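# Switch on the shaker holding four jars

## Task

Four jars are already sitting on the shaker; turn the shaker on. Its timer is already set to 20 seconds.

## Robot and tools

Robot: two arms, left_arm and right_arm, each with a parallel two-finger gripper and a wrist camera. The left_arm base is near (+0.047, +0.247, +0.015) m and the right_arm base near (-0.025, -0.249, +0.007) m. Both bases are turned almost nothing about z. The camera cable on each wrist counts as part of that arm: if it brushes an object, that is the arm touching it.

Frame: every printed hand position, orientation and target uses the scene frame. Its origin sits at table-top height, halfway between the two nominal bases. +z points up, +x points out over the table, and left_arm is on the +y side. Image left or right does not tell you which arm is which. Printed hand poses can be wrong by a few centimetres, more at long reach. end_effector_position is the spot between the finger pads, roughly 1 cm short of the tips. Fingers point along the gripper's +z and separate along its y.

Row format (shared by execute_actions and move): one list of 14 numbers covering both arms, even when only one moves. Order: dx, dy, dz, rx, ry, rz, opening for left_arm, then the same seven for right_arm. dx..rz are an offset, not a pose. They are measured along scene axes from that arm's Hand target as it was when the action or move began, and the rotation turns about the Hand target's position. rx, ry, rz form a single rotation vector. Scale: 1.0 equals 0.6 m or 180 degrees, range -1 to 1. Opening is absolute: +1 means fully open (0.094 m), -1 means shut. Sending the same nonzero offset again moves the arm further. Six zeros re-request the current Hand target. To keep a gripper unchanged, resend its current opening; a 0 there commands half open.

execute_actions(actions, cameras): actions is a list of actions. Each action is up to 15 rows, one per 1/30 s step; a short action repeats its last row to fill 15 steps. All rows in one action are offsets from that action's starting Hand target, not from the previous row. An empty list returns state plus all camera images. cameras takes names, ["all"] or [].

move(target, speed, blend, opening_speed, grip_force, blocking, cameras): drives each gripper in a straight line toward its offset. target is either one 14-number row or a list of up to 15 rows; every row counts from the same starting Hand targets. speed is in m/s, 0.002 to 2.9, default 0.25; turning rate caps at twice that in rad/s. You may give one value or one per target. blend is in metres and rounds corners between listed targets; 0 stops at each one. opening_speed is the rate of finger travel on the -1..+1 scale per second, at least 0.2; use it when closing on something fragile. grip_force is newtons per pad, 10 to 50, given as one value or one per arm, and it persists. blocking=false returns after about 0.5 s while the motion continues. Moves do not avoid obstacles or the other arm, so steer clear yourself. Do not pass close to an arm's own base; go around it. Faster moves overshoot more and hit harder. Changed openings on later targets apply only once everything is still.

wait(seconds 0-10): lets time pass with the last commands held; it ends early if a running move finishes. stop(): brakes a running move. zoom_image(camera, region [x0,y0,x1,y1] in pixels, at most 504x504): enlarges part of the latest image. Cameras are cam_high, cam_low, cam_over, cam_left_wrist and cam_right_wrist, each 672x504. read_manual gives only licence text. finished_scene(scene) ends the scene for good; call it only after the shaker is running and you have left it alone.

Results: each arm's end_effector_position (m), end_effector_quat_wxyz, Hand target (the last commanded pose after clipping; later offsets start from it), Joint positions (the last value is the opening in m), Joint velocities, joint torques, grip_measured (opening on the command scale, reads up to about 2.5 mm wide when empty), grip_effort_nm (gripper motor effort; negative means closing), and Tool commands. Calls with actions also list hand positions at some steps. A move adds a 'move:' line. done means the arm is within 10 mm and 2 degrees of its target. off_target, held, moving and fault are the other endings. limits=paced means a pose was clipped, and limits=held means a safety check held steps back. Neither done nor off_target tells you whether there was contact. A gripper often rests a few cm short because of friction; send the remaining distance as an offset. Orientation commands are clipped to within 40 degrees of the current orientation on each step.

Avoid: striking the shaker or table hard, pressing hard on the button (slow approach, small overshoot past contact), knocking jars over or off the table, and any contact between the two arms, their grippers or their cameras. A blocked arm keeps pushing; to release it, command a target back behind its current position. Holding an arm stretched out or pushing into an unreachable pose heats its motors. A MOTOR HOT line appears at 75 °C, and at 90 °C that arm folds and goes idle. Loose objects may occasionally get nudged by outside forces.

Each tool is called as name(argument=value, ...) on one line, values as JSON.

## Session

execute_actions(actions=[])

zoom_image(camera="cam_over", region=[180, 100, 500, 480])

Scene clock: 0.00 s.
left_arm: end_effector_position=(+0.3236, +0.2044, +0.2383) grip_measured=+1.000 grip_effort_nm=n/a end_effector_quat_wxyz=(+0.741, -0.079, +0.658, -0.112) | right_arm: end_effector_position=(+0.2341, -0.1864, +0.2170) grip_measured=+1.000 grip_effort_nm=n/a end_effector_quat_wxyz=(+0.649, +0.050, +0.758, -0.049)
Joint positions: left_arm=[-0.369 0.5 0.047 0.583 -0.342 -0.227 0.094] | right_arm=[0.774 0.594 0.312 0.021 0.933 0.202 0.094]
Joint velocities: within noise
Joint torques (N m): no reading
Heat: left arm: 29 °C; right arm: 30 °C.
Hand target: left_arm +0.3234, +0.2044, +0.2397; +0.741, -0.079, +0.658, -0.112 | right_arm +0.2343, -0.1868, +0.2248; +0.655, +0.058, +0.753, -0.044
Tool commands: left_gripper/opening=+1.0 right_gripper/opening=+1.0

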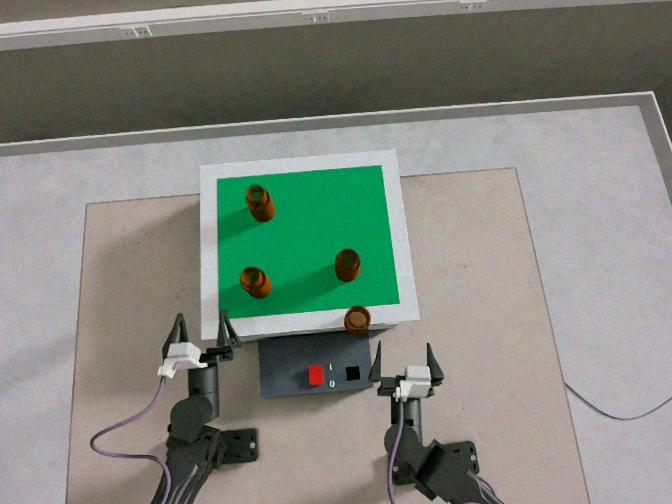

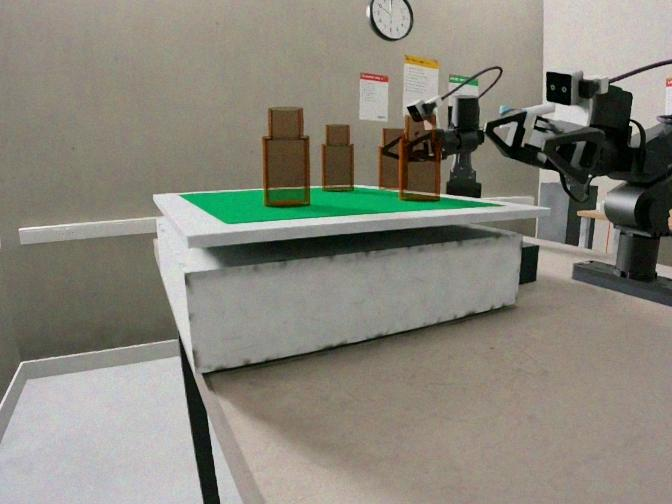

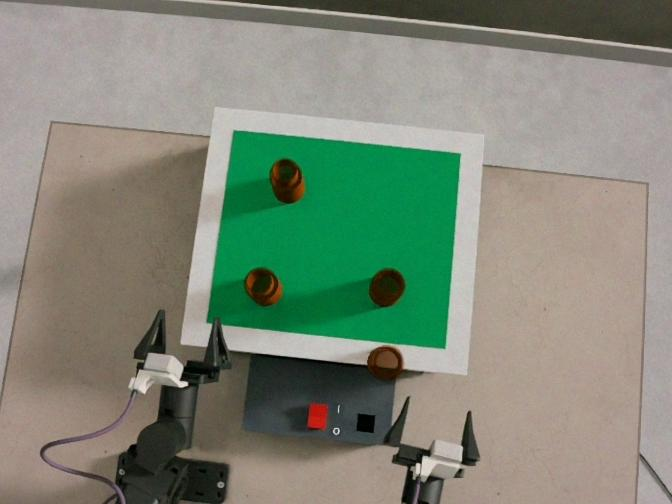

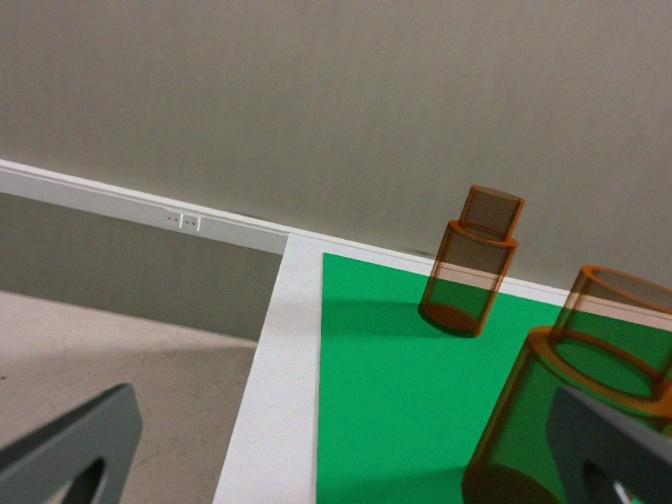

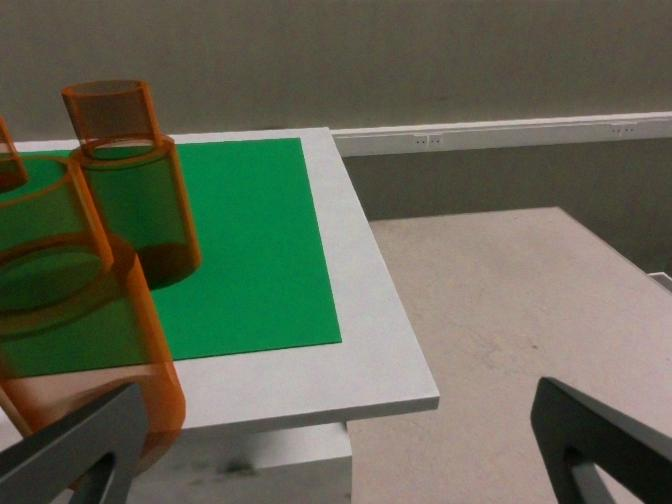

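Scaled by 1.326 from the camera's 672x504 image, which has a finer 960x720 frame.

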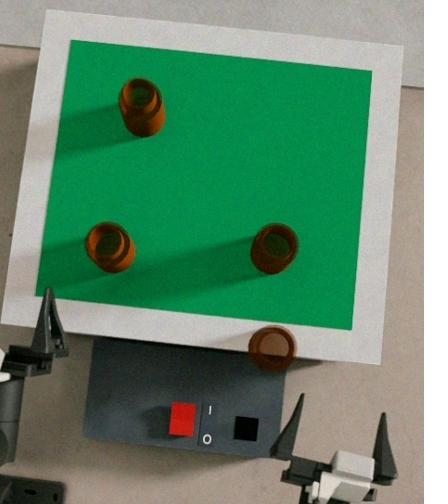

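move(target=[[-0.1,0.04,0.08,0,0,0,1,-0.03,-0.02,0.25,0,0,0,1],[-0.24,0.06,0.08,0,0,0,1,0.073,0.138,0.25,-0.0217,0.178,0.154,1]], speed=0.12, blend=[0.02,0], cameras=["all"])

Scene clock: 14.17 s.
left_arm: end_effector_position=(+0.1868, +0.2397, +0.2837) grip_measured=+1.000 grip_effort_nm=-0.01 end_effector_quat_wxyz=(+0.603, -0.082, +0.786, -0.109) | right_arm: end_effector_position=(+0.2768, -0.1025, +0.3635) grip_measured=+1.000 grip_effort_nm=-0.01 end_effector_quat_wxyz=(+0.406, -0.159, +0.897, +0.070)
Joint positions: left_arm=[-0.127 0.013 0.75 -0.99 -0.056 -0.298 0.094] | right_arm=[0.485 1.289 1.686 -1.125 0.128 0.11 0.094]
Joint torques (N m): left_arm=[0.8 3.71 7.49 1.91 0.01 0.12] | right_arm=[-0.84 -3.59 8.1 1.54 0.01 -0.06]
Heat: left arm: 32 °C; right arm: 32 °C.
Hand target: left_arm +0.1795, +0.2404, +0.2877; +0.741, -0.079, +0.658, -0.112 | right_arm +0.2780, -0.1040, +0.3749; +0.417, -0.158, +0.892, +0.073
Off the commanded pose: left_arm 0.008 m, 22 deg | right_arm 0.012 m, 1 deg.
shoulder posture changed (left arm): the wrist came as close to joint 1's axis as it can, and the arm is now in the other of its two shoulder postures.
joint sent to its limit (left arm) — joint 2 (shoulder), lower limit. The joint targets are off in orientation, not in position.
move: off_target (left_arm, right_arm)

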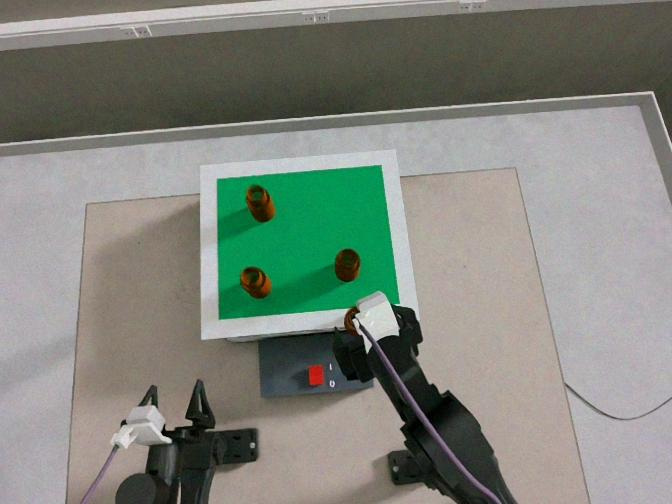

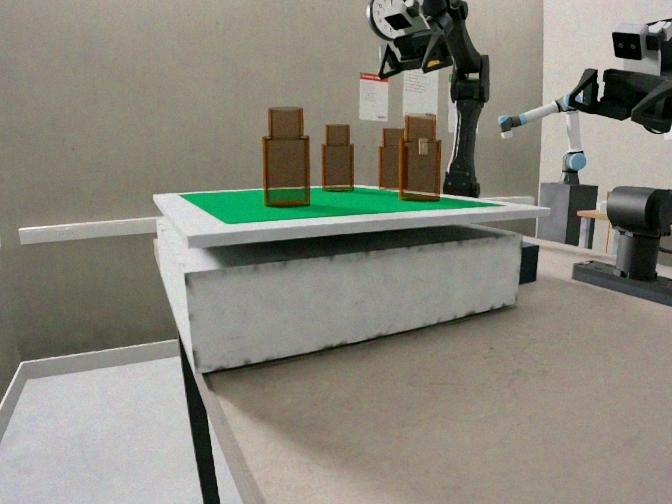

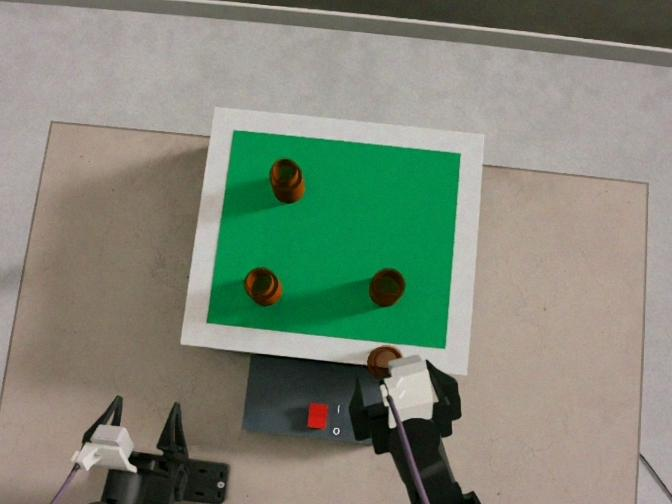

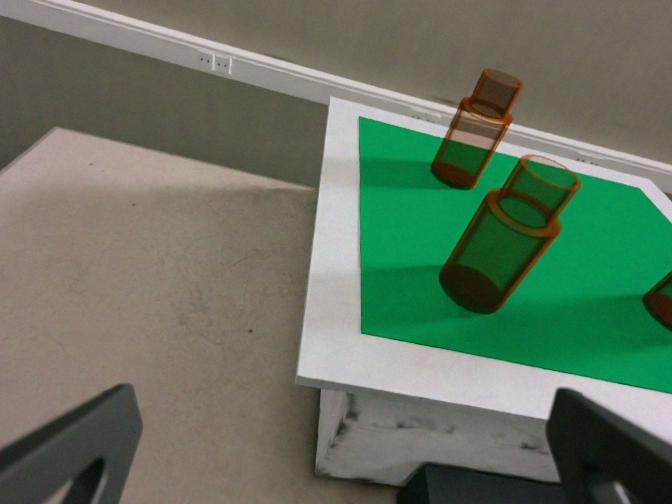

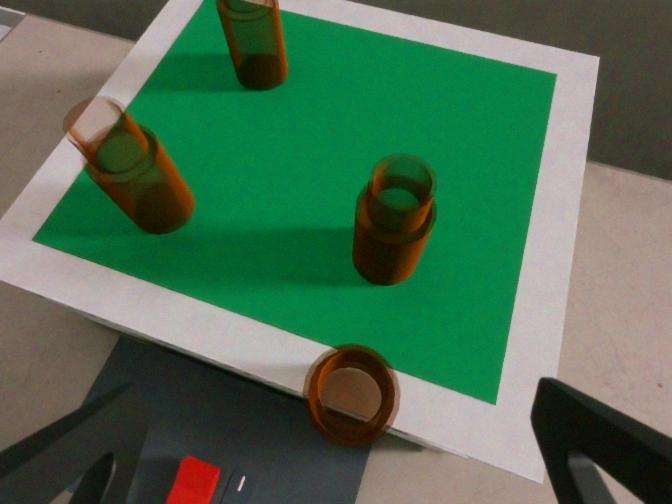

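move(target=[0,0,0,0,0,0,1,0.024,0.004,-0.2,0,0,0,1], speed=0.1, cameras=["cam_right_wrist"])

Scene clock: 23.37 s.
left_arm: end_effector_position=(+0.1868, +0.2396, +0.2837) grip_measured=+1.000 grip_effort_nm=-0.01 end_effector_quat_wxyz=(+0.603, -0.082, +0.786, -0.109) | right_arm: end_effector_position=(+0.2908, -0.1001, +0.2462) grip_measured=+1.000 grip_effort_nm=-0.01 end_effector_quat_wxyz=(+0.398, -0.160, +0.901, +0.068)
Joint positions: left_arm=[-0.127 0.013 0.75 -0.99 -0.056 -0.297 0.094] | right_arm=[0.463 1.174 1.118 -0.69 0.111 0.094 0.094]
Joint torques (N m): left_arm=[0.75 3.79 7.41 1.91 0.02 0.12] | right_arm=[-0.94 -6.06 5.23 1.81 -0.03 -0.08]
Heat: left arm: 32 °C; right arm: 32 °C.
Hand target: left_arm +0.1803, +0.2405, +0.2883; +0.611, -0.080, +0.780, -0.108 (not the last commanded pose) | right_arm +0.2924, -0.1016, +0.2548; +0.417, -0.158, +0.892, +0.073
Off the commanded pose: left_arm 0.008 m, 22 deg | right_arm 0.009 m, 2 deg.
joint sent to its limit (left arm) — joint 2 (shoulder), lower limit.
move: off_target (left_arm)
Images, in order (width x height): cam_right_wrist 672x504.

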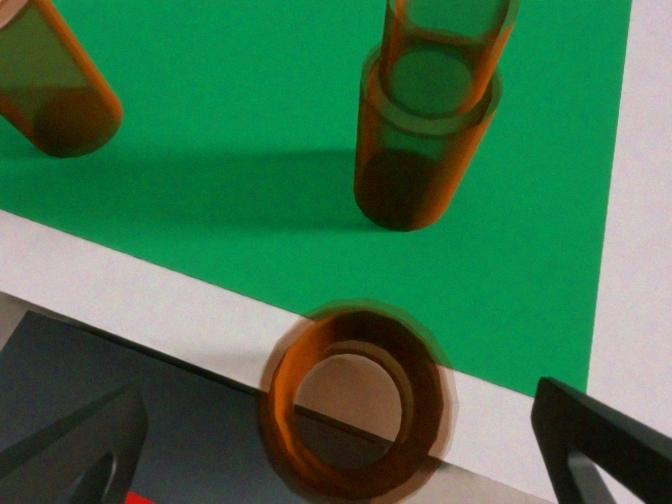

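move(target=[0,0,0,0,0,0,1,0.003,-0.008,-0.03,0,0,0,1], speed=0.05, grip_force=18, cameras=["cam_right_wrist"])

Scene clock: 26.40 s.
left_arm: end_effector_position=(+0.1868, +0.2396, +0.2837) grip_measured=+1.000 grip_effort_nm=-0.01 end_effector_quat_wxyz=(+0.603, -0.082, +0.786, -0.109) | right_arm: end_effector_position=(+0.2928, -0.1050, +0.2274) grip_measured=+1.000 grip_effort_nm=-0.01 end_effector_quat_wxyz=(+0.396, -0.160, +0.901, +0.068)
Joint positions: left_arm=[-0.127 0.013 0.75 -0.99 -0.056 -0.297 0.094] | right_arm=[0.438 1.162 1.038 -0.623 0.093 0.079 0.094]
Joint torques (N m): left_arm=[0.76 3.77 7.42 1.92 0.02 0.1] | right_arm=[-0.92 -6.28 5.27 1.86 -0.01 -0.09]
Heat: left arm: 32 °C; right arm: 33 °C.
Hand target: left_arm +0.1803, +0.2405, +0.2883; +0.611, -0.080, +0.780, -0.108 | right_arm +0.2943, -0.1063, +0.2370; +0.417, -0.158, +0.892, +0.073
Off the commanded pose: left_arm 0.008 m, 1 deg | right_arm 0.010 m, 3 deg.
joint sent to its limit (left arm) — joint 2 (shoulder), lower limit. The joint targets still meet the commanded pose.
grip_force (N): 18, 18
move: off_target (right_arm)
Images, in order (width x height): cam_right_wrist 672x504.

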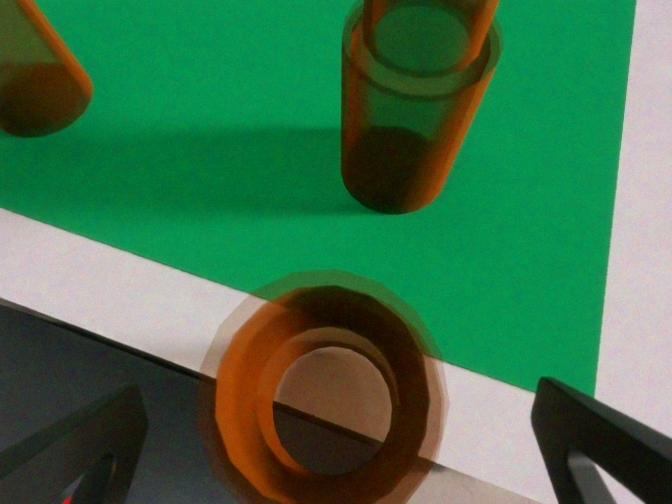

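move(target=[0,0,0,0,0,0,1,0,0.008,0,0,0,0,1], speed=0.05)

move(target=[0,0,0,0,0,0,1,0,0,0,0,0,0,0.0], opening_speed=0.25, cameras=["cam_low","cam_right_wrist"])

Scene clock: 28.63 s.
left_arm: end_effector_position=(+0.1868, +0.2396, +0.2837) grip_measured=+1.000 grip_effort_nm=-0.01 end_effector_quat_wxyz=(+0.603, -0.082, +0.786, -0.109) | right_arm: end_effector_position=(+0.2932, -0.1048, +0.2280) grip_measured=+1.000 grip_effort_nm=-0.01 end_effector_quat_wxyz=(+0.398, -0.160, +0.901, +0.068)
Joint positions: left_arm=[-0.127 0.013 0.75 -0.99 -0.056 -0.297 0.094] | right_arm=[0.438 1.162 1.038 -0.62 0.093 0.079 0.094]
Joint torques (N m): left_arm=[0.76 3.79 7.36 1.92 0.01 0.11] | right_arm=[1.05 -5.48 5.71 1.82 0.14 0.04]
Heat: left arm: 32 °C; right arm: 33 °C.
Hand target: left_arm +0.1803, +0.2405, +0.2883; +0.611, -0.080, +0.780, -0.108 | right_arm +0.2943, -0.1015, +0.2369; +0.417, -0.158, +0.892, +0.073
Off the commanded pose: left_arm 0.008 m, 1 deg | right_arm 0.010 m, 2 deg.
joint sent to its limit (left arm) — joint 2 (shoulder), lower limit. The joint targets still meet the commanded pose.
grip_force (N): 18, 18
move: done

Scene clock: 32.83 s.
left_arm: end_effector_position=(+0.1868, +0.2396, +0.2837) grip_measured=+1.000 grip_effort_nm=-0.01 end_effector_quat_wxyz=(+0.603, -0.082, +0.786, -0.109) | right_arm: end_effector_position=(+0.2930, -0.1038, +0.2282) grip_measured=+0.119 grip_effort_nm=-0.44 end_effector_quat_wxyz=(+0.398, -0.161, +0.900, +0.068)
Joint positions: left_arm=[-0.127 0.013 0.75 -0.99 -0.056 -0.297 0.094] | right_arm=[0.441 1.162 1.038 -0.618 0.094 0.079 0.053]
Joint torques (N m): left_arm=[0.73 3.79 7.35 1.92 0.02 0.11] | right_arm=[0.68 -5.49 5.64 1.81 0.13 0.07]
Heat: left arm: 33 °C; right arm: 34 °C.
Hand target: left_arm +0.1803, +0.2405, +0.2883; +0.611, -0.080, +0.780, -0.108 | right_arm +0.2943, -0.1016, +0.2370; +0.417, -0.158, +0.892, +0.073
Off the commanded pose: left_arm 0.008 m, 1 deg | right_arm 0.009 m, 2 deg.
joint sent to its limit (left arm) — joint 2 (shoulder), lower limit. The joint targets still meet the commanded pose.
grip_force (N): 18, 18
move: done
Images, in order (width x height): cam_low 672x504, cam_right_wrist 672x504.

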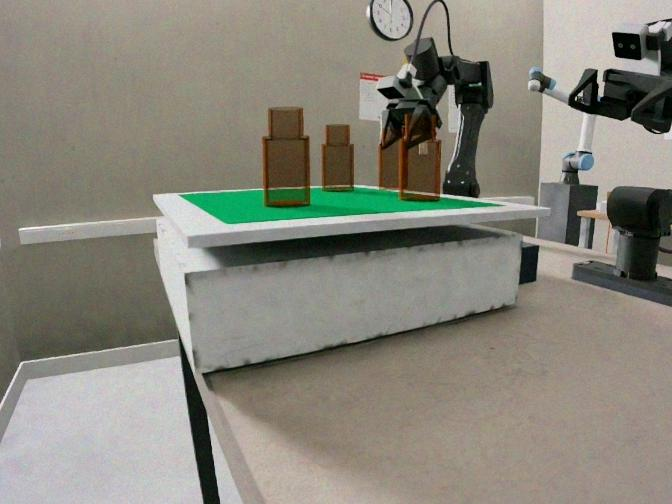

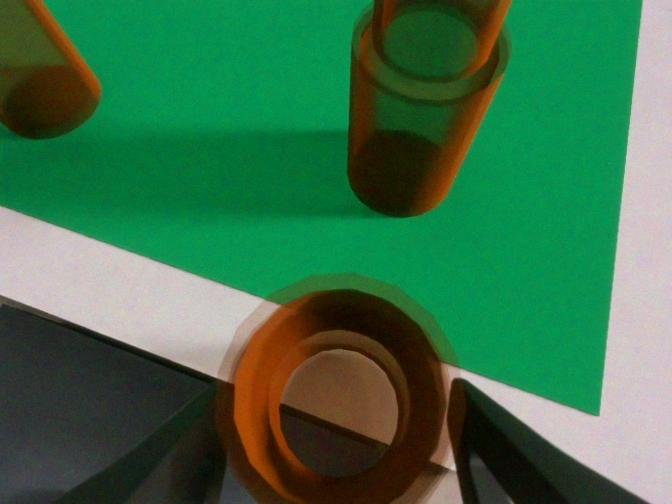

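move(target=[[0,0,0,0,0,0,1,0,0,0.075,0,0,0,0],[0,0,0,0,0,0,1,0.03,0.173,0.075,0.004,-0.01,0,0],[0,0,0,0,0,0,1,0.158,0.173,0.075,0.0076,-0.0209,0,0]], speed=0.08, blend=[0,0.02,0], cameras=["all"])

Scene clock: 40.10 s.
left_arm: end_effector_position=(+0.1868, +0.2396, +0.2837) grip_measured=+1.000 grip_effort_nm=-0.01 end_effector_quat_wxyz=(+0.603, -0.082, +0.786, -0.109) | right_arm: end_effector_position=(+0.3726, -0.0058, +0.2504) grip_measured=+0.117 grip_effort_nm=-0.45 end_effector_quat_wxyz=(+0.404, -0.166, +0.898, +0.061)
Joint positions: left_arm=[-0.127 0.013 0.75 -0.99 -0.056 -0.297 0.094] | right_arm=[0.6 1.626 1.502 -0.628 0.224 0.171 0.052]
Joint torques (N m): left_arm=[0.73 3.79 7.36 1.93 0.02 0.11] | right_arm=[-0.8 -8.42 10.37 2.06 0.11 -0.08]
Heat: left arm: 33 °C; right arm: 35 °C.
Hand target: left_arm +0.1803, +0.2405, +0.2883; +0.611, -0.080, +0.780, -0.108 | right_arm +0.3891, +0.0022, +0.2819; +0.448, -0.155, +0.877, +0.079
Off the commanded pose: left_arm 0.008 m, 1 deg | right_arm 0.037 m, 6 deg.
joint sent to its limit (left arm) — joint 2 (shoulder), lower limit. The joint targets still meet the commanded pose.
grip_force (N): 18, 18
move: off_target (right_arm)

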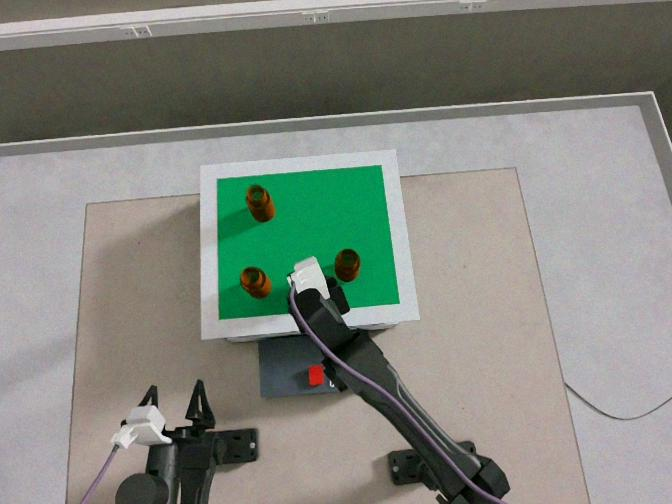

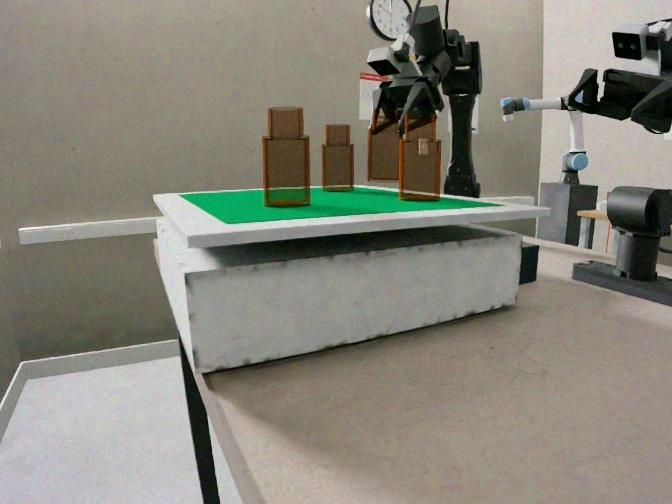

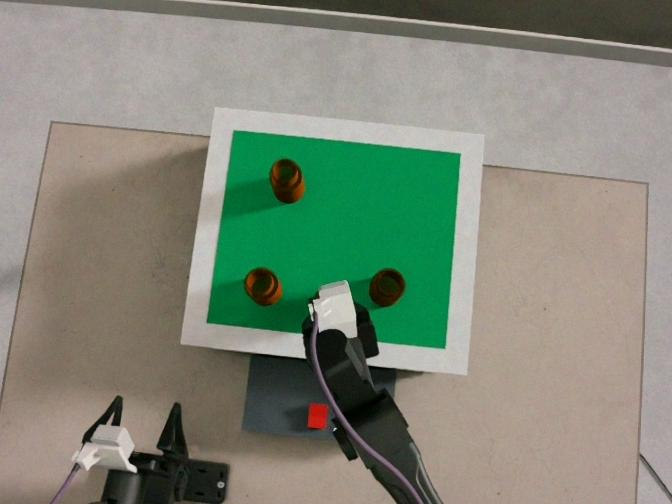

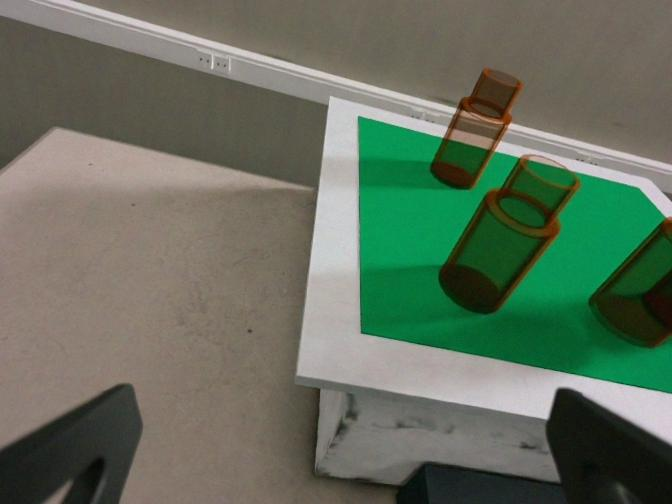

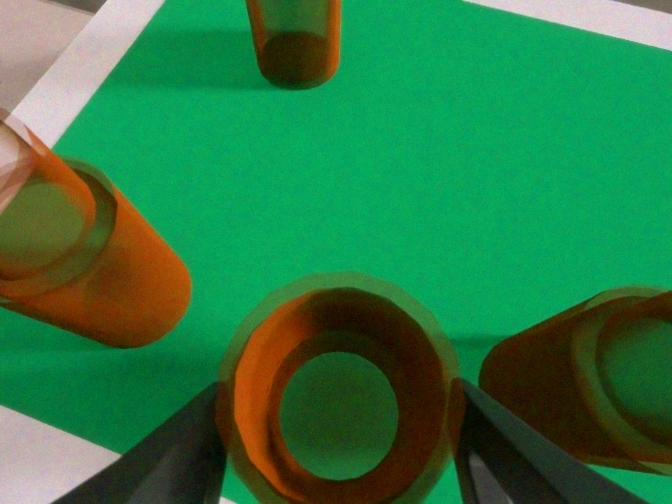

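move(target=[0,0,0,0,0,0,1,0.005,0.005,-0.03,0,0,0,0], speed=0.04)

Scene clock: 43.37 s.
left_arm: end_effector_position=(+0.1868, +0.2396, +0.2837) grip_measured=+1.000 grip_effort_nm=-0.01 end_effector_quat_wxyz=(+0.603, -0.082, +0.786, -0.109) | right_arm: end_effector_position=(+0.3830, +0.0019, +0.2545) grip_measured=+0.117 grip_effort_nm=-0.45 end_effector_quat_wxyz=(+0.424, -0.161, +0.889, +0.070)
Joint positions: left_arm=[-0.127 0.013 0.75 -0.99 -0.056 -0.297 0.094] | right_arm=[0.6 1.644 1.502 -0.562 0.223 0.171 0.052]
Joint torques (N m): left_arm=[0.73 3.78 7.38 1.92 0 0.11] | right_arm=[-0.47 -8.59 5.91 2.18 0.13 -0.05]
Heat: left arm: 34 °C; right arm: 35 °C.
Hand target: left_arm +0.1803, +0.2405, +0.2883; +0.611, -0.080, +0.780, -0.108 | right_arm +0.3921, +0.0052, +0.2637; +0.447, -0.155, +0.877, +0.079
Off the commanded pose: left_arm 0.008 m, 1 deg | right_arm 0.013 m, 3 deg.
joint sent to its limit (left arm) — joint 2 (shoulder), lower limit. The joint targets still meet the commanded pose.
grip_force (N): 18, 18
move: off_target (right_arm)

move(target=[0,0,0,0,0,0,1,-0.006,-0.005,-0.03,-0.0057,0.0157,0,0], speed=0.04)

Scene clock: 45.77 s.
left_arm: end_effector_position=(+0.1868, +0.2396, +0.2837) grip_measured=+1.000 grip_effort_nm=-0.01 end_effector_quat_wxyz=(+0.603, -0.082, +0.786, -0.109) | right_arm: end_effector_position=(+0.3810, +0.0030, +0.2411) grip_measured=+0.117 grip_effort_nm=-0.45 end_effector_quat_wxyz=(+0.410, -0.166, +0.894, +0.070)
Joint positions: left_arm=[-0.127 0.013 0.75 -0.99 -0.056 -0.297 0.094] | right_arm=[0.6 1.654 1.482 -0.561 0.211 0.171 0.052]
Joint torques (N m): left_arm=[0.72 3.77 7.38 1.93 0.02 0.11] | right_arm=[-1.02 -8.65 5.81 1.96 0.11 0.05]
Heat: left arm: 34 °C; right arm: 36 °C.
Hand target: left_arm +0.1803, +0.2405, +0.2883; +0.611, -0.080, +0.780, -0.108 | right_arm +0.3885, +0.0022, +0.2458; +0.424, -0.157, +0.889, +0.075
Off the commanded pose: left_arm 0.008 m, 1 deg | right_arm 0.009 m, 2 deg.
joint sent to its limit (left arm) — joint 2 (shoulder), lower limit. The joint targets still meet the commanded pose.
grip_force (N): 18, 18
move: done

move(target=[0,0,0,0,0,0,1,0,0,-0.017,-0.0019,0.0052,0,0], speed=0.03)

move(target=[0,0,0,0,0,0,1,0,0,-0.007,0,0,0,0], speed=0.03, cameras=["cam_low","cam_right_wrist"])

zoom_image(camera="cam_low", region=[330, 80, 450, 220])

Scene clock: 49.33 s.
left_arm: end_effector_position=(+0.1868, +0.2396, +0.2837) grip_measured=+1.000 grip_effort_nm=-0.01 end_effector_quat_wxyz=(+0.603, -0.082, +0.786, -0.109) | right_arm: end_effector_position=(+0.3807, +0.0014, +0.2313) grip_measured=+0.117 grip_effort_nm=-0.45 end_effector_quat_wxyz=(+0.401, -0.167, +0.898, +0.066)
Joint positions: left_arm=[-0.127 0.013 0.75 -0.99 -0.056 -0.297 0.094] | right_arm=[0.596 1.662 1.467 -0.559 0.207 0.171 0.052]
Joint torques (N m): left_arm=[0.76 3.81 7.38 1.91 0.01 0.11] | right_arm=[-0.91 -8.59 5.65 1.96 0.1 0.07]
Heat: left arm: 34 °C; right arm: 36 °C.
Hand target: left_arm +0.1803, +0.2405, +0.2883; +0.611, -0.080, +0.780, -0.108 | right_arm +0.3885, +0.0023, +0.2355; +0.417, -0.158, +0.892, +0.073
Off the commanded pose: left_arm 0.008 m, 1 deg | right_arm 0.009 m, 2 deg.
joint sent to its limit (left arm) — joint 2 (shoulder), lower limit. The joint targets still meet the commanded pose.
grip_force (N): 18, 18
move: done

Scene clock: 50.13 s.
left_arm: end_effector_position=(+0.1868, +0.2396, +0.2837) grip_measured=+1.000 grip_effort_nm=-0.01 end_effector_quat_wxyz=(+0.603, -0.082, +0.786, -0.109) | right_arm: end_effector_position=(+0.3829, +0.0031, +0.2316) grip_measured=+0.117 grip_effort_nm=-0.45 end_effector_quat_wxyz=(+0.408, -0.166, +0.895, +0.070)
Joint positions: left_arm=[-0.127 0.013 0.75 -0.99 -0.056 -0.297 0.094] | right_arm=[0.596 1.662 1.457 -0.533 0.207 0.171 0.052]
Joint torques (N m): left_arm=[0.75 3.73 7.41 1.93 0.01 0.11] | right_arm=[-0.85 -8.59 5.18 1.92 0.11 0.06]
Heat: left arm: 34 °C; right arm: 36 °C.
Hand target: left_arm +0.1803, +0.2405, +0.2883; +0.611, -0.080, +0.780, -0.108 | right_arm +0.3884, +0.0022, +0.2313; +0.417, -0.158, +0.892, +0.073
Off the commanded pose: left_arm 0.008 m, 1 deg | right_arm 0.006 m, 1 deg.
joint sent to its limit (left arm) — joint 2 (shoulder), lower limit. The joint targets still meet the commanded pose.
grip_force (N): 18, 18
move: done
Images, in order (width x height): cam_low 672x504, cam_right_wrist 672x504.

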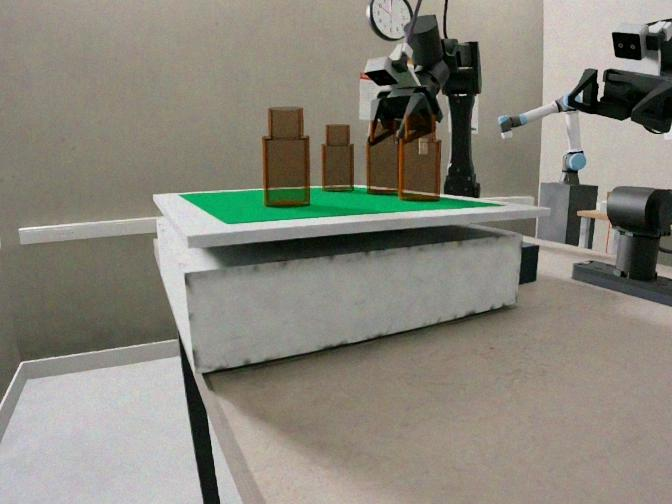

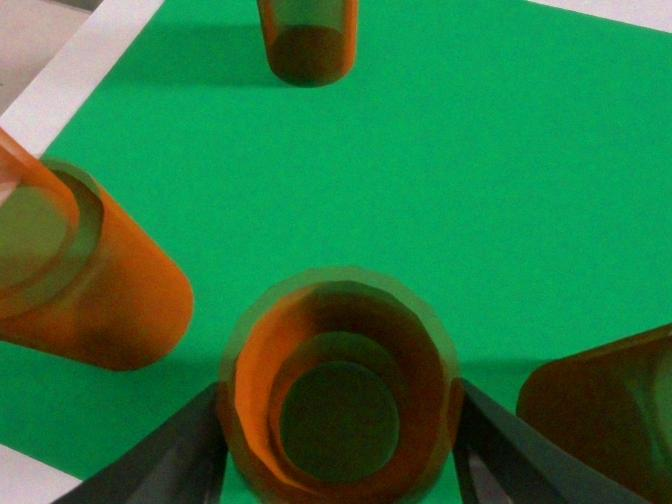

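Scaled by 3.600 from the camera's 672x504 image, which has a finer 960x720 frame.

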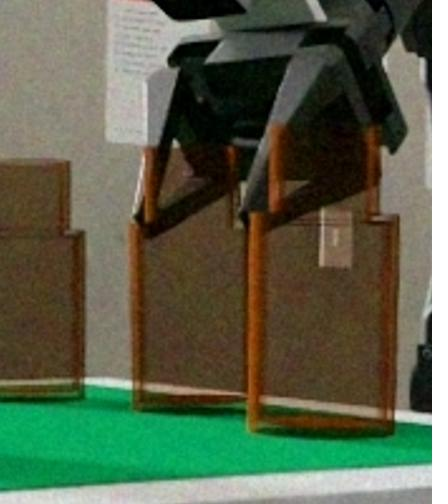

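move(target=[0,0,0,0,0,0,1,0,0,-0.006,0,0,0,0], speed=0.03, cameras=["cam_right_wrist"])

Scene clock: 52.07 s.
left_arm: end_effector_position=(+0.1868, +0.2396, +0.2837) grip_measured=+1.000 grip_effort_nm=-0.01 end_effector_quat_wxyz=(+0.603, -0.082, +0.786, -0.109) | right_arm: end_effector_position=(+0.3853, +0.0047, +0.2322) grip_measured=+0.116 grip_effort_nm=-0.45 end_effector_quat_wxyz=(+0.415, -0.164, +0.892, +0.073)
Joint positions: left_arm=[-0.127 0.013 0.75 -0.99 -0.056 -0.297 0.094] | right_arm=[0.596 1.662 1.447 -0.505 0.207 0.171 0.052]
Joint torques (N m): left_arm=[0.73 3.79 7.39 1.91 0.01 0.11] | right_arm=[-0.87 -8.65 4.78 1.8 0.09 0.04]
Heat: left arm: 34 °C; right arm: 36 °C.
Hand target: left_arm +0.1803, +0.2405, +0.2883; +0.611, -0.080, +0.780, -0.108 | right_arm +0.3884, +0.0022, +0.2277; +0.417, -0.158, +0.892, +0.073
Off the commanded pose: left_arm 0.008 m, 1 deg | right_arm 0.006 m, 1 deg.
joint sent to its limit (left arm) — joint 2 (shoulder), lower limit. The joint targets still meet the commanded pose.
grip_force (N): 18, 18
move: done
Images, in order (width x height): cam_right_wrist 672x504.

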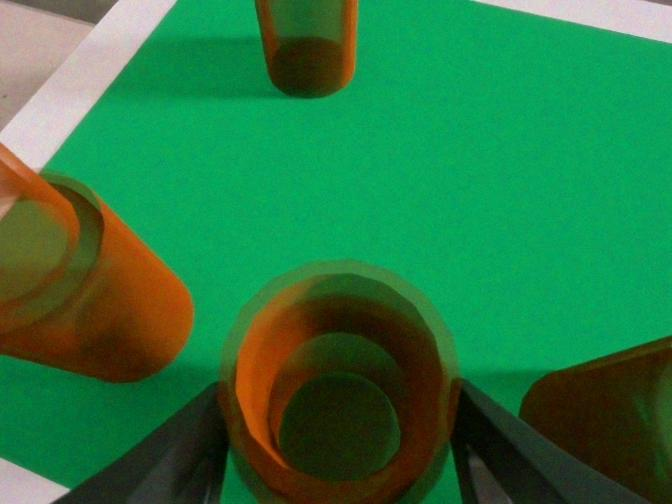

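move(target=[0,0,0,0,0,0,1,0,0,0,0,0,0,0.5], opening_speed=0.3, cameras=["cam_low","cam_right_wrist"])

move(target=[[0,0,0,0,0,0,1,-0.02,-0.01,0.22,0,0,0,0.5],[0,0,0,0,0,0,1,-0.23,-0.16,0.24,0,0,0,0.5]], speed=0.1, cameras=["all"])

Scene clock: 56.67 s.
left_arm: end_effector_position=(+0.1868, +0.2396, +0.2837) grip_measured=+1.000 grip_effort_nm=-0.01 end_effector_quat_wxyz=(+0.603, -0.082, +0.786, -0.109) | right_arm: end_effector_position=(+0.3845, +0.0042, +0.2294) grip_measured=+0.498 grip_effort_nm=0.08 end_effector_quat_wxyz=(+0.412, -0.165, +0.893, +0.072)
Joint positions: left_arm=[-0.127 0.013 0.75 -0.99 -0.056 -0.297 0.094] | right_arm=[0.596 1.662 1.44 -0.504 0.207 0.171 0.07]
Joint torques (N m): left_arm=[0.76 3.79 7.42 1.93 0.03 0.11] | right_arm=[-0.79 -8.51 5.33 1.8 0.1 0.07]
Heat: left arm: 34 °C; right arm: 36 °C.
Hand target: left_arm +0.1803, +0.2405, +0.2883; +0.611, -0.080, +0.780, -0.108 | right_arm +0.3885, +0.0022, +0.2278; +0.417, -0.158, +0.892, +0.073
Off the commanded pose: left_arm 0.008 m, 1 deg | right_arm 0.005 m, 1 deg.
joint sent to its limit (left arm) — joint 2 (shoulder), lower limit. The joint targets still meet the commanded pose.
grip_force (N): 18, 18
move: done
Images, in order (width x height): cam_low 672x504, cam_right_wrist 672x504.

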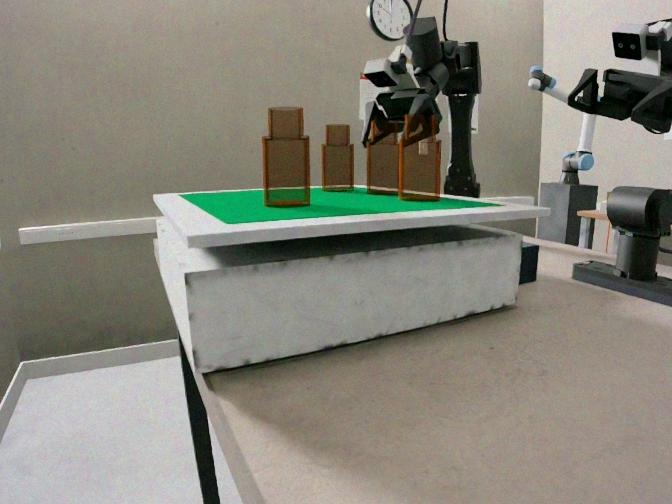

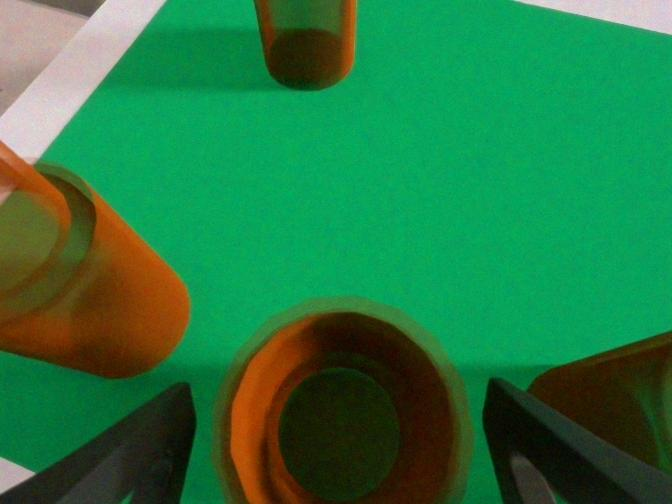

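Scene clock: 60.73 s.
left_arm: end_effector_position=(+0.1868, +0.2396, +0.2837) grip_measured=+1.000 grip_effort_nm=-0.01 end_effector_quat_wxyz=(+0.603, -0.082, +0.786, -0.109) | right_arm: end_effector_position=(+0.2538, -0.0910, +0.3740) grip_measured=+0.498 grip_effort_nm=0.08 end_effector_quat_wxyz=(+0.418, -0.161, +0.891, +0.076)
Joint positions: left_arm=[-0.127 0.013 0.75 -0.99 -0.056 -0.297 0.094] | right_arm=[0.596 1.247 1.688 -1.152 0.207 0.175 0.07]
Joint torques (N m): left_arm=[0.72 3.75 7.34 1.93 0 0.11] | right_arm=[0.27 -4.27 4.01 1.55 0.16 0.1]
Heat: left arm: 34 °C; right arm: 36 °C.
Hand target: left_arm +0.1803, +0.2405, +0.2883; +0.611, -0.080, +0.780, -0.108 | right_arm +0.2505, -0.0938, +0.3718; +0.417, -0.158, +0.892, +0.073
Off the commanded pose: left_arm 0.008 m, 1 deg | right_arm 0.005 m, 1 deg.
joint sent to its limit (left arm) — joint 2 (shoulder), lower limit. The joint targets still meet the commanded pose.
grip_force (N): 18, 18
move: done

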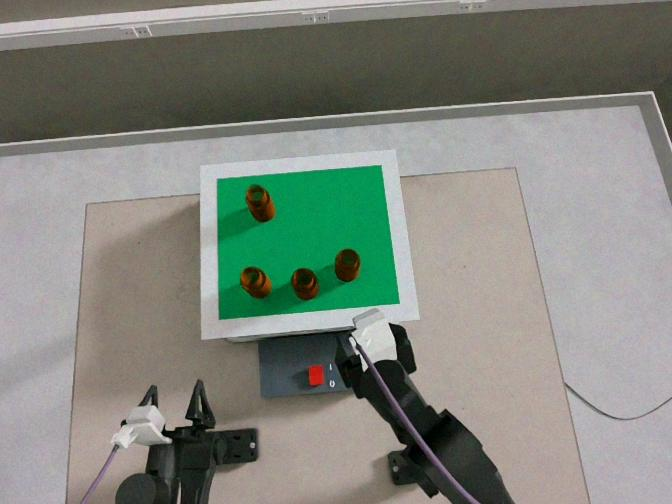

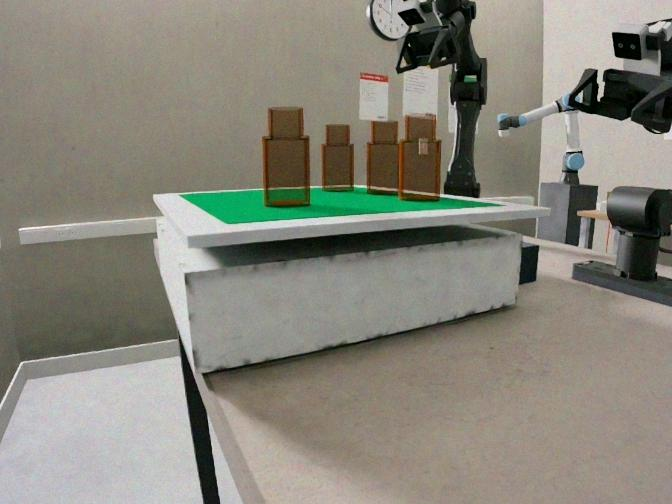

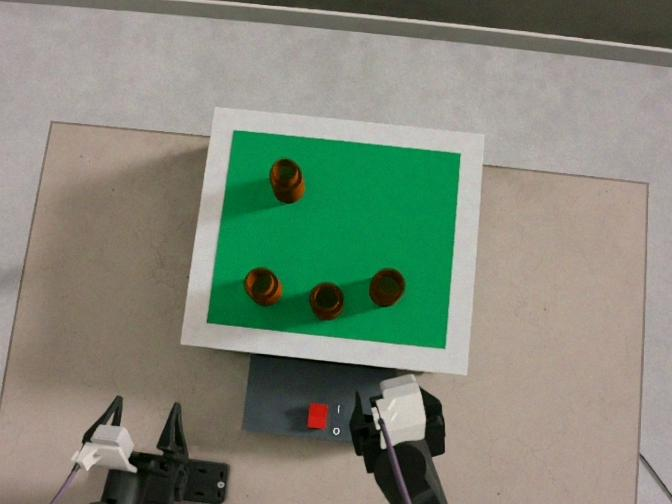

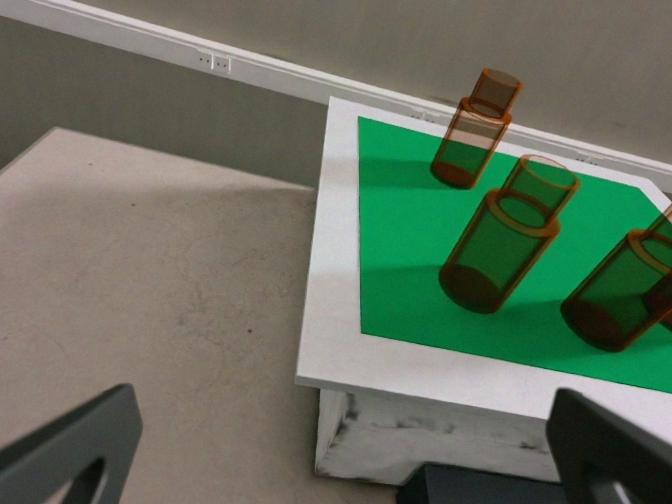

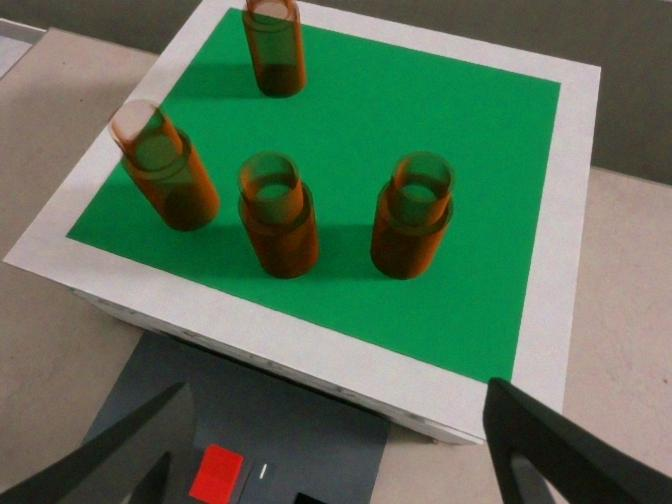

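move(target=[[0,0,0,0,0,0,1,-0.083,0.1,0,-0.0167,0.0417,0.0274,-1],[0,0,0,0,0,0,1,-0.083,0.154,-0.345,-0.0167,0.0417,0.0274,-1]], speed=0.12, blend=[0.03,0], grip_force=50, cameras=["cam_right_wrist","cam_over"])

zoom_image(camera="cam_right_wrist", region=[200, 250, 500, 500])

Scene clock: 70.90 s.
left_arm: end_effector_position=(+0.1868, +0.2396, +0.2837) grip_measured=+1.000 grip_effort_nm=-0.01 end_effector_quat_wxyz=(+0.603, -0.082, +0.786, -0.109) | right_arm: end_effector_position=(+0.1993, -0.0037, +0.1631) grip_measured=-0.994 grip_effort_nm=-0.32 end_effector_quat_wxyz=(+0.338, -0.208, +0.915, +0.073)
Joint positions: left_arm=[-0.127 0.013 0.75 -0.99 -0.056 -0.297 0.094] | right_arm=[0.99 1.251 0.935 -0.637 0.368 0.458 0]
Joint torques (N m): left_arm=[0.72 3.77 7.41 1.93 0.01 0.11] | right_arm=[0.72 -4.86 5.07 1.56 0.34 0.08]
Heat: left arm: 35 °C; right arm: 35 °C.
Hand target: left_arm +0.1803, +0.2405, +0.2883; +0.611, -0.080, +0.780, -0.108 | right_arm +0.2007, -0.0014, +0.1648; +0.350, -0.202, +0.912, +0.078
Off the commanded pose: left_arm 0.008 m, 1 deg | right_arm 0.003 m, 2 deg.
joint sent to its limit (left arm) — joint 2 (shoulder), lower limit. The joint targets still meet the commanded pose.
move: done
Images, in order (width x height): cam_over 672x504, cam_right_wrist 672x504.

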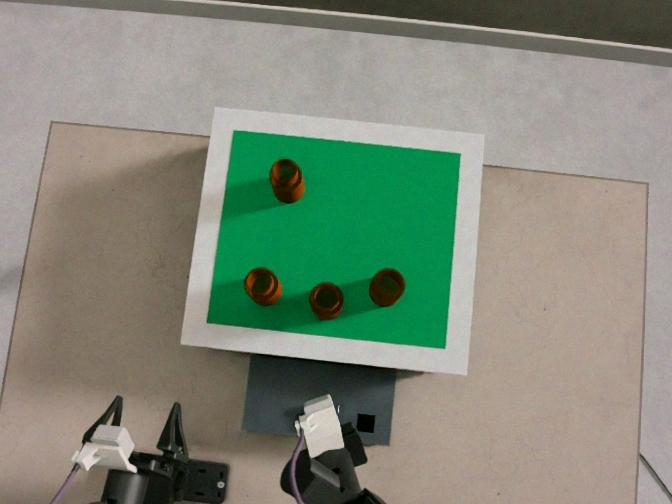

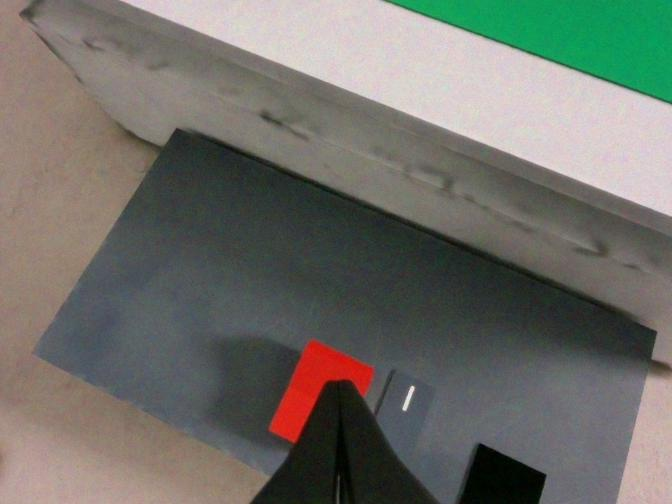

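Scaled by 1.680 from the camera's 672x504 image, which has a finer 960x720 frame.

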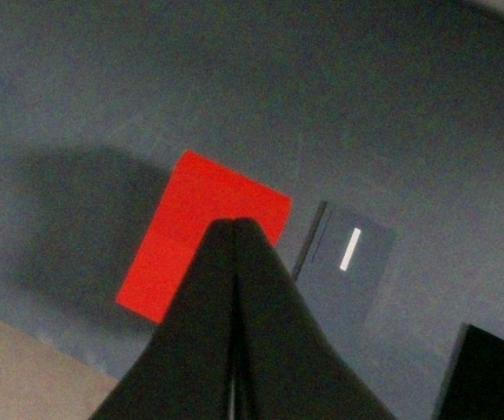

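move(target=[0,0,0,0,0,0,1,0,0.0045,-0.112,0,0,0,-1], speed=0.05, cameras=["cam_right_wrist"])

zoom_image(camera="cam_right_wrist", region=[200, 250, 500, 500])

Scene clock: 77.93 s.
left_arm: end_effector_position=(+0.1868, +0.2396, +0.2837) grip_measured=+1.000 grip_effort_nm=-0.01 end_effector_quat_wxyz=(+0.603, -0.082, +0.786, -0.109) | right_arm: end_effector_position=(+0.1995, -0.0010, +0.0981) grip_measured=-0.994 grip_effort_nm=-0.32 end_effector_quat_wxyz=(+0.341, -0.207, +0.914, +0.075)
Joint positions: left_arm=[-0.127 0.013 0.75 -0.99 -0.056 -0.297 0.094] | right_arm=[0.996 1.318 0.714 -0.343 0.372 0.463 0]
Joint torques (N m): left_arm=[0.76 3.81 7.38 1.92 0.01 0.11] | right_arm=[0.75 -4.34 4.93 1.59 0.36 0.1]
Heat: left arm: 35 °C; right arm: 35 °C.
Hand target: left_arm +0.1803, +0.2405, +0.2883; +0.611, -0.080, +0.780, -0.108 | right_arm +0.2006, +0.0014, +0.0976; +0.350, -0.202, +0.912, +0.078
Off the commanded pose: left_arm 0.008 m, 1 deg | right_arm 0.003 m, 1 deg.
joint sent to its limit (left arm) — joint 2 (shoulder), lower limit. The joint targets still meet the commanded pose.
move: done
Images, in order (width x height): cam_right_wrist 672x504.

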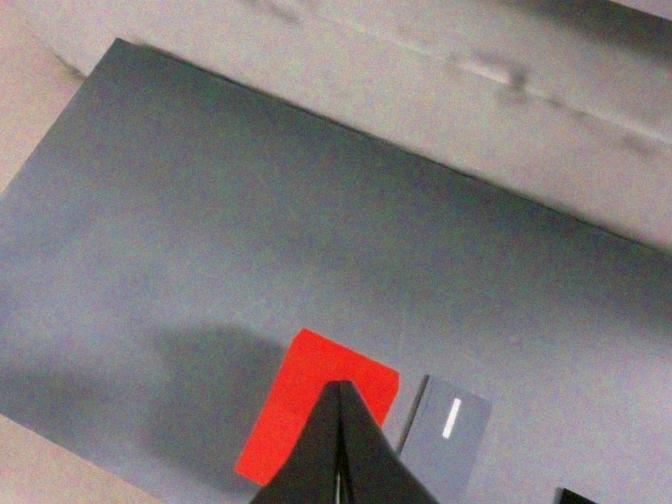

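Scaled by 1.680 from the camera's 672x504 image, which has a finer 960x720 frame.

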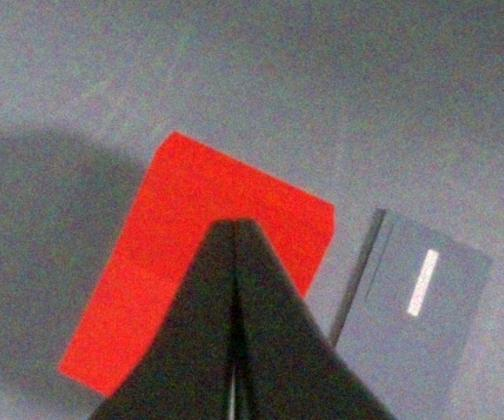

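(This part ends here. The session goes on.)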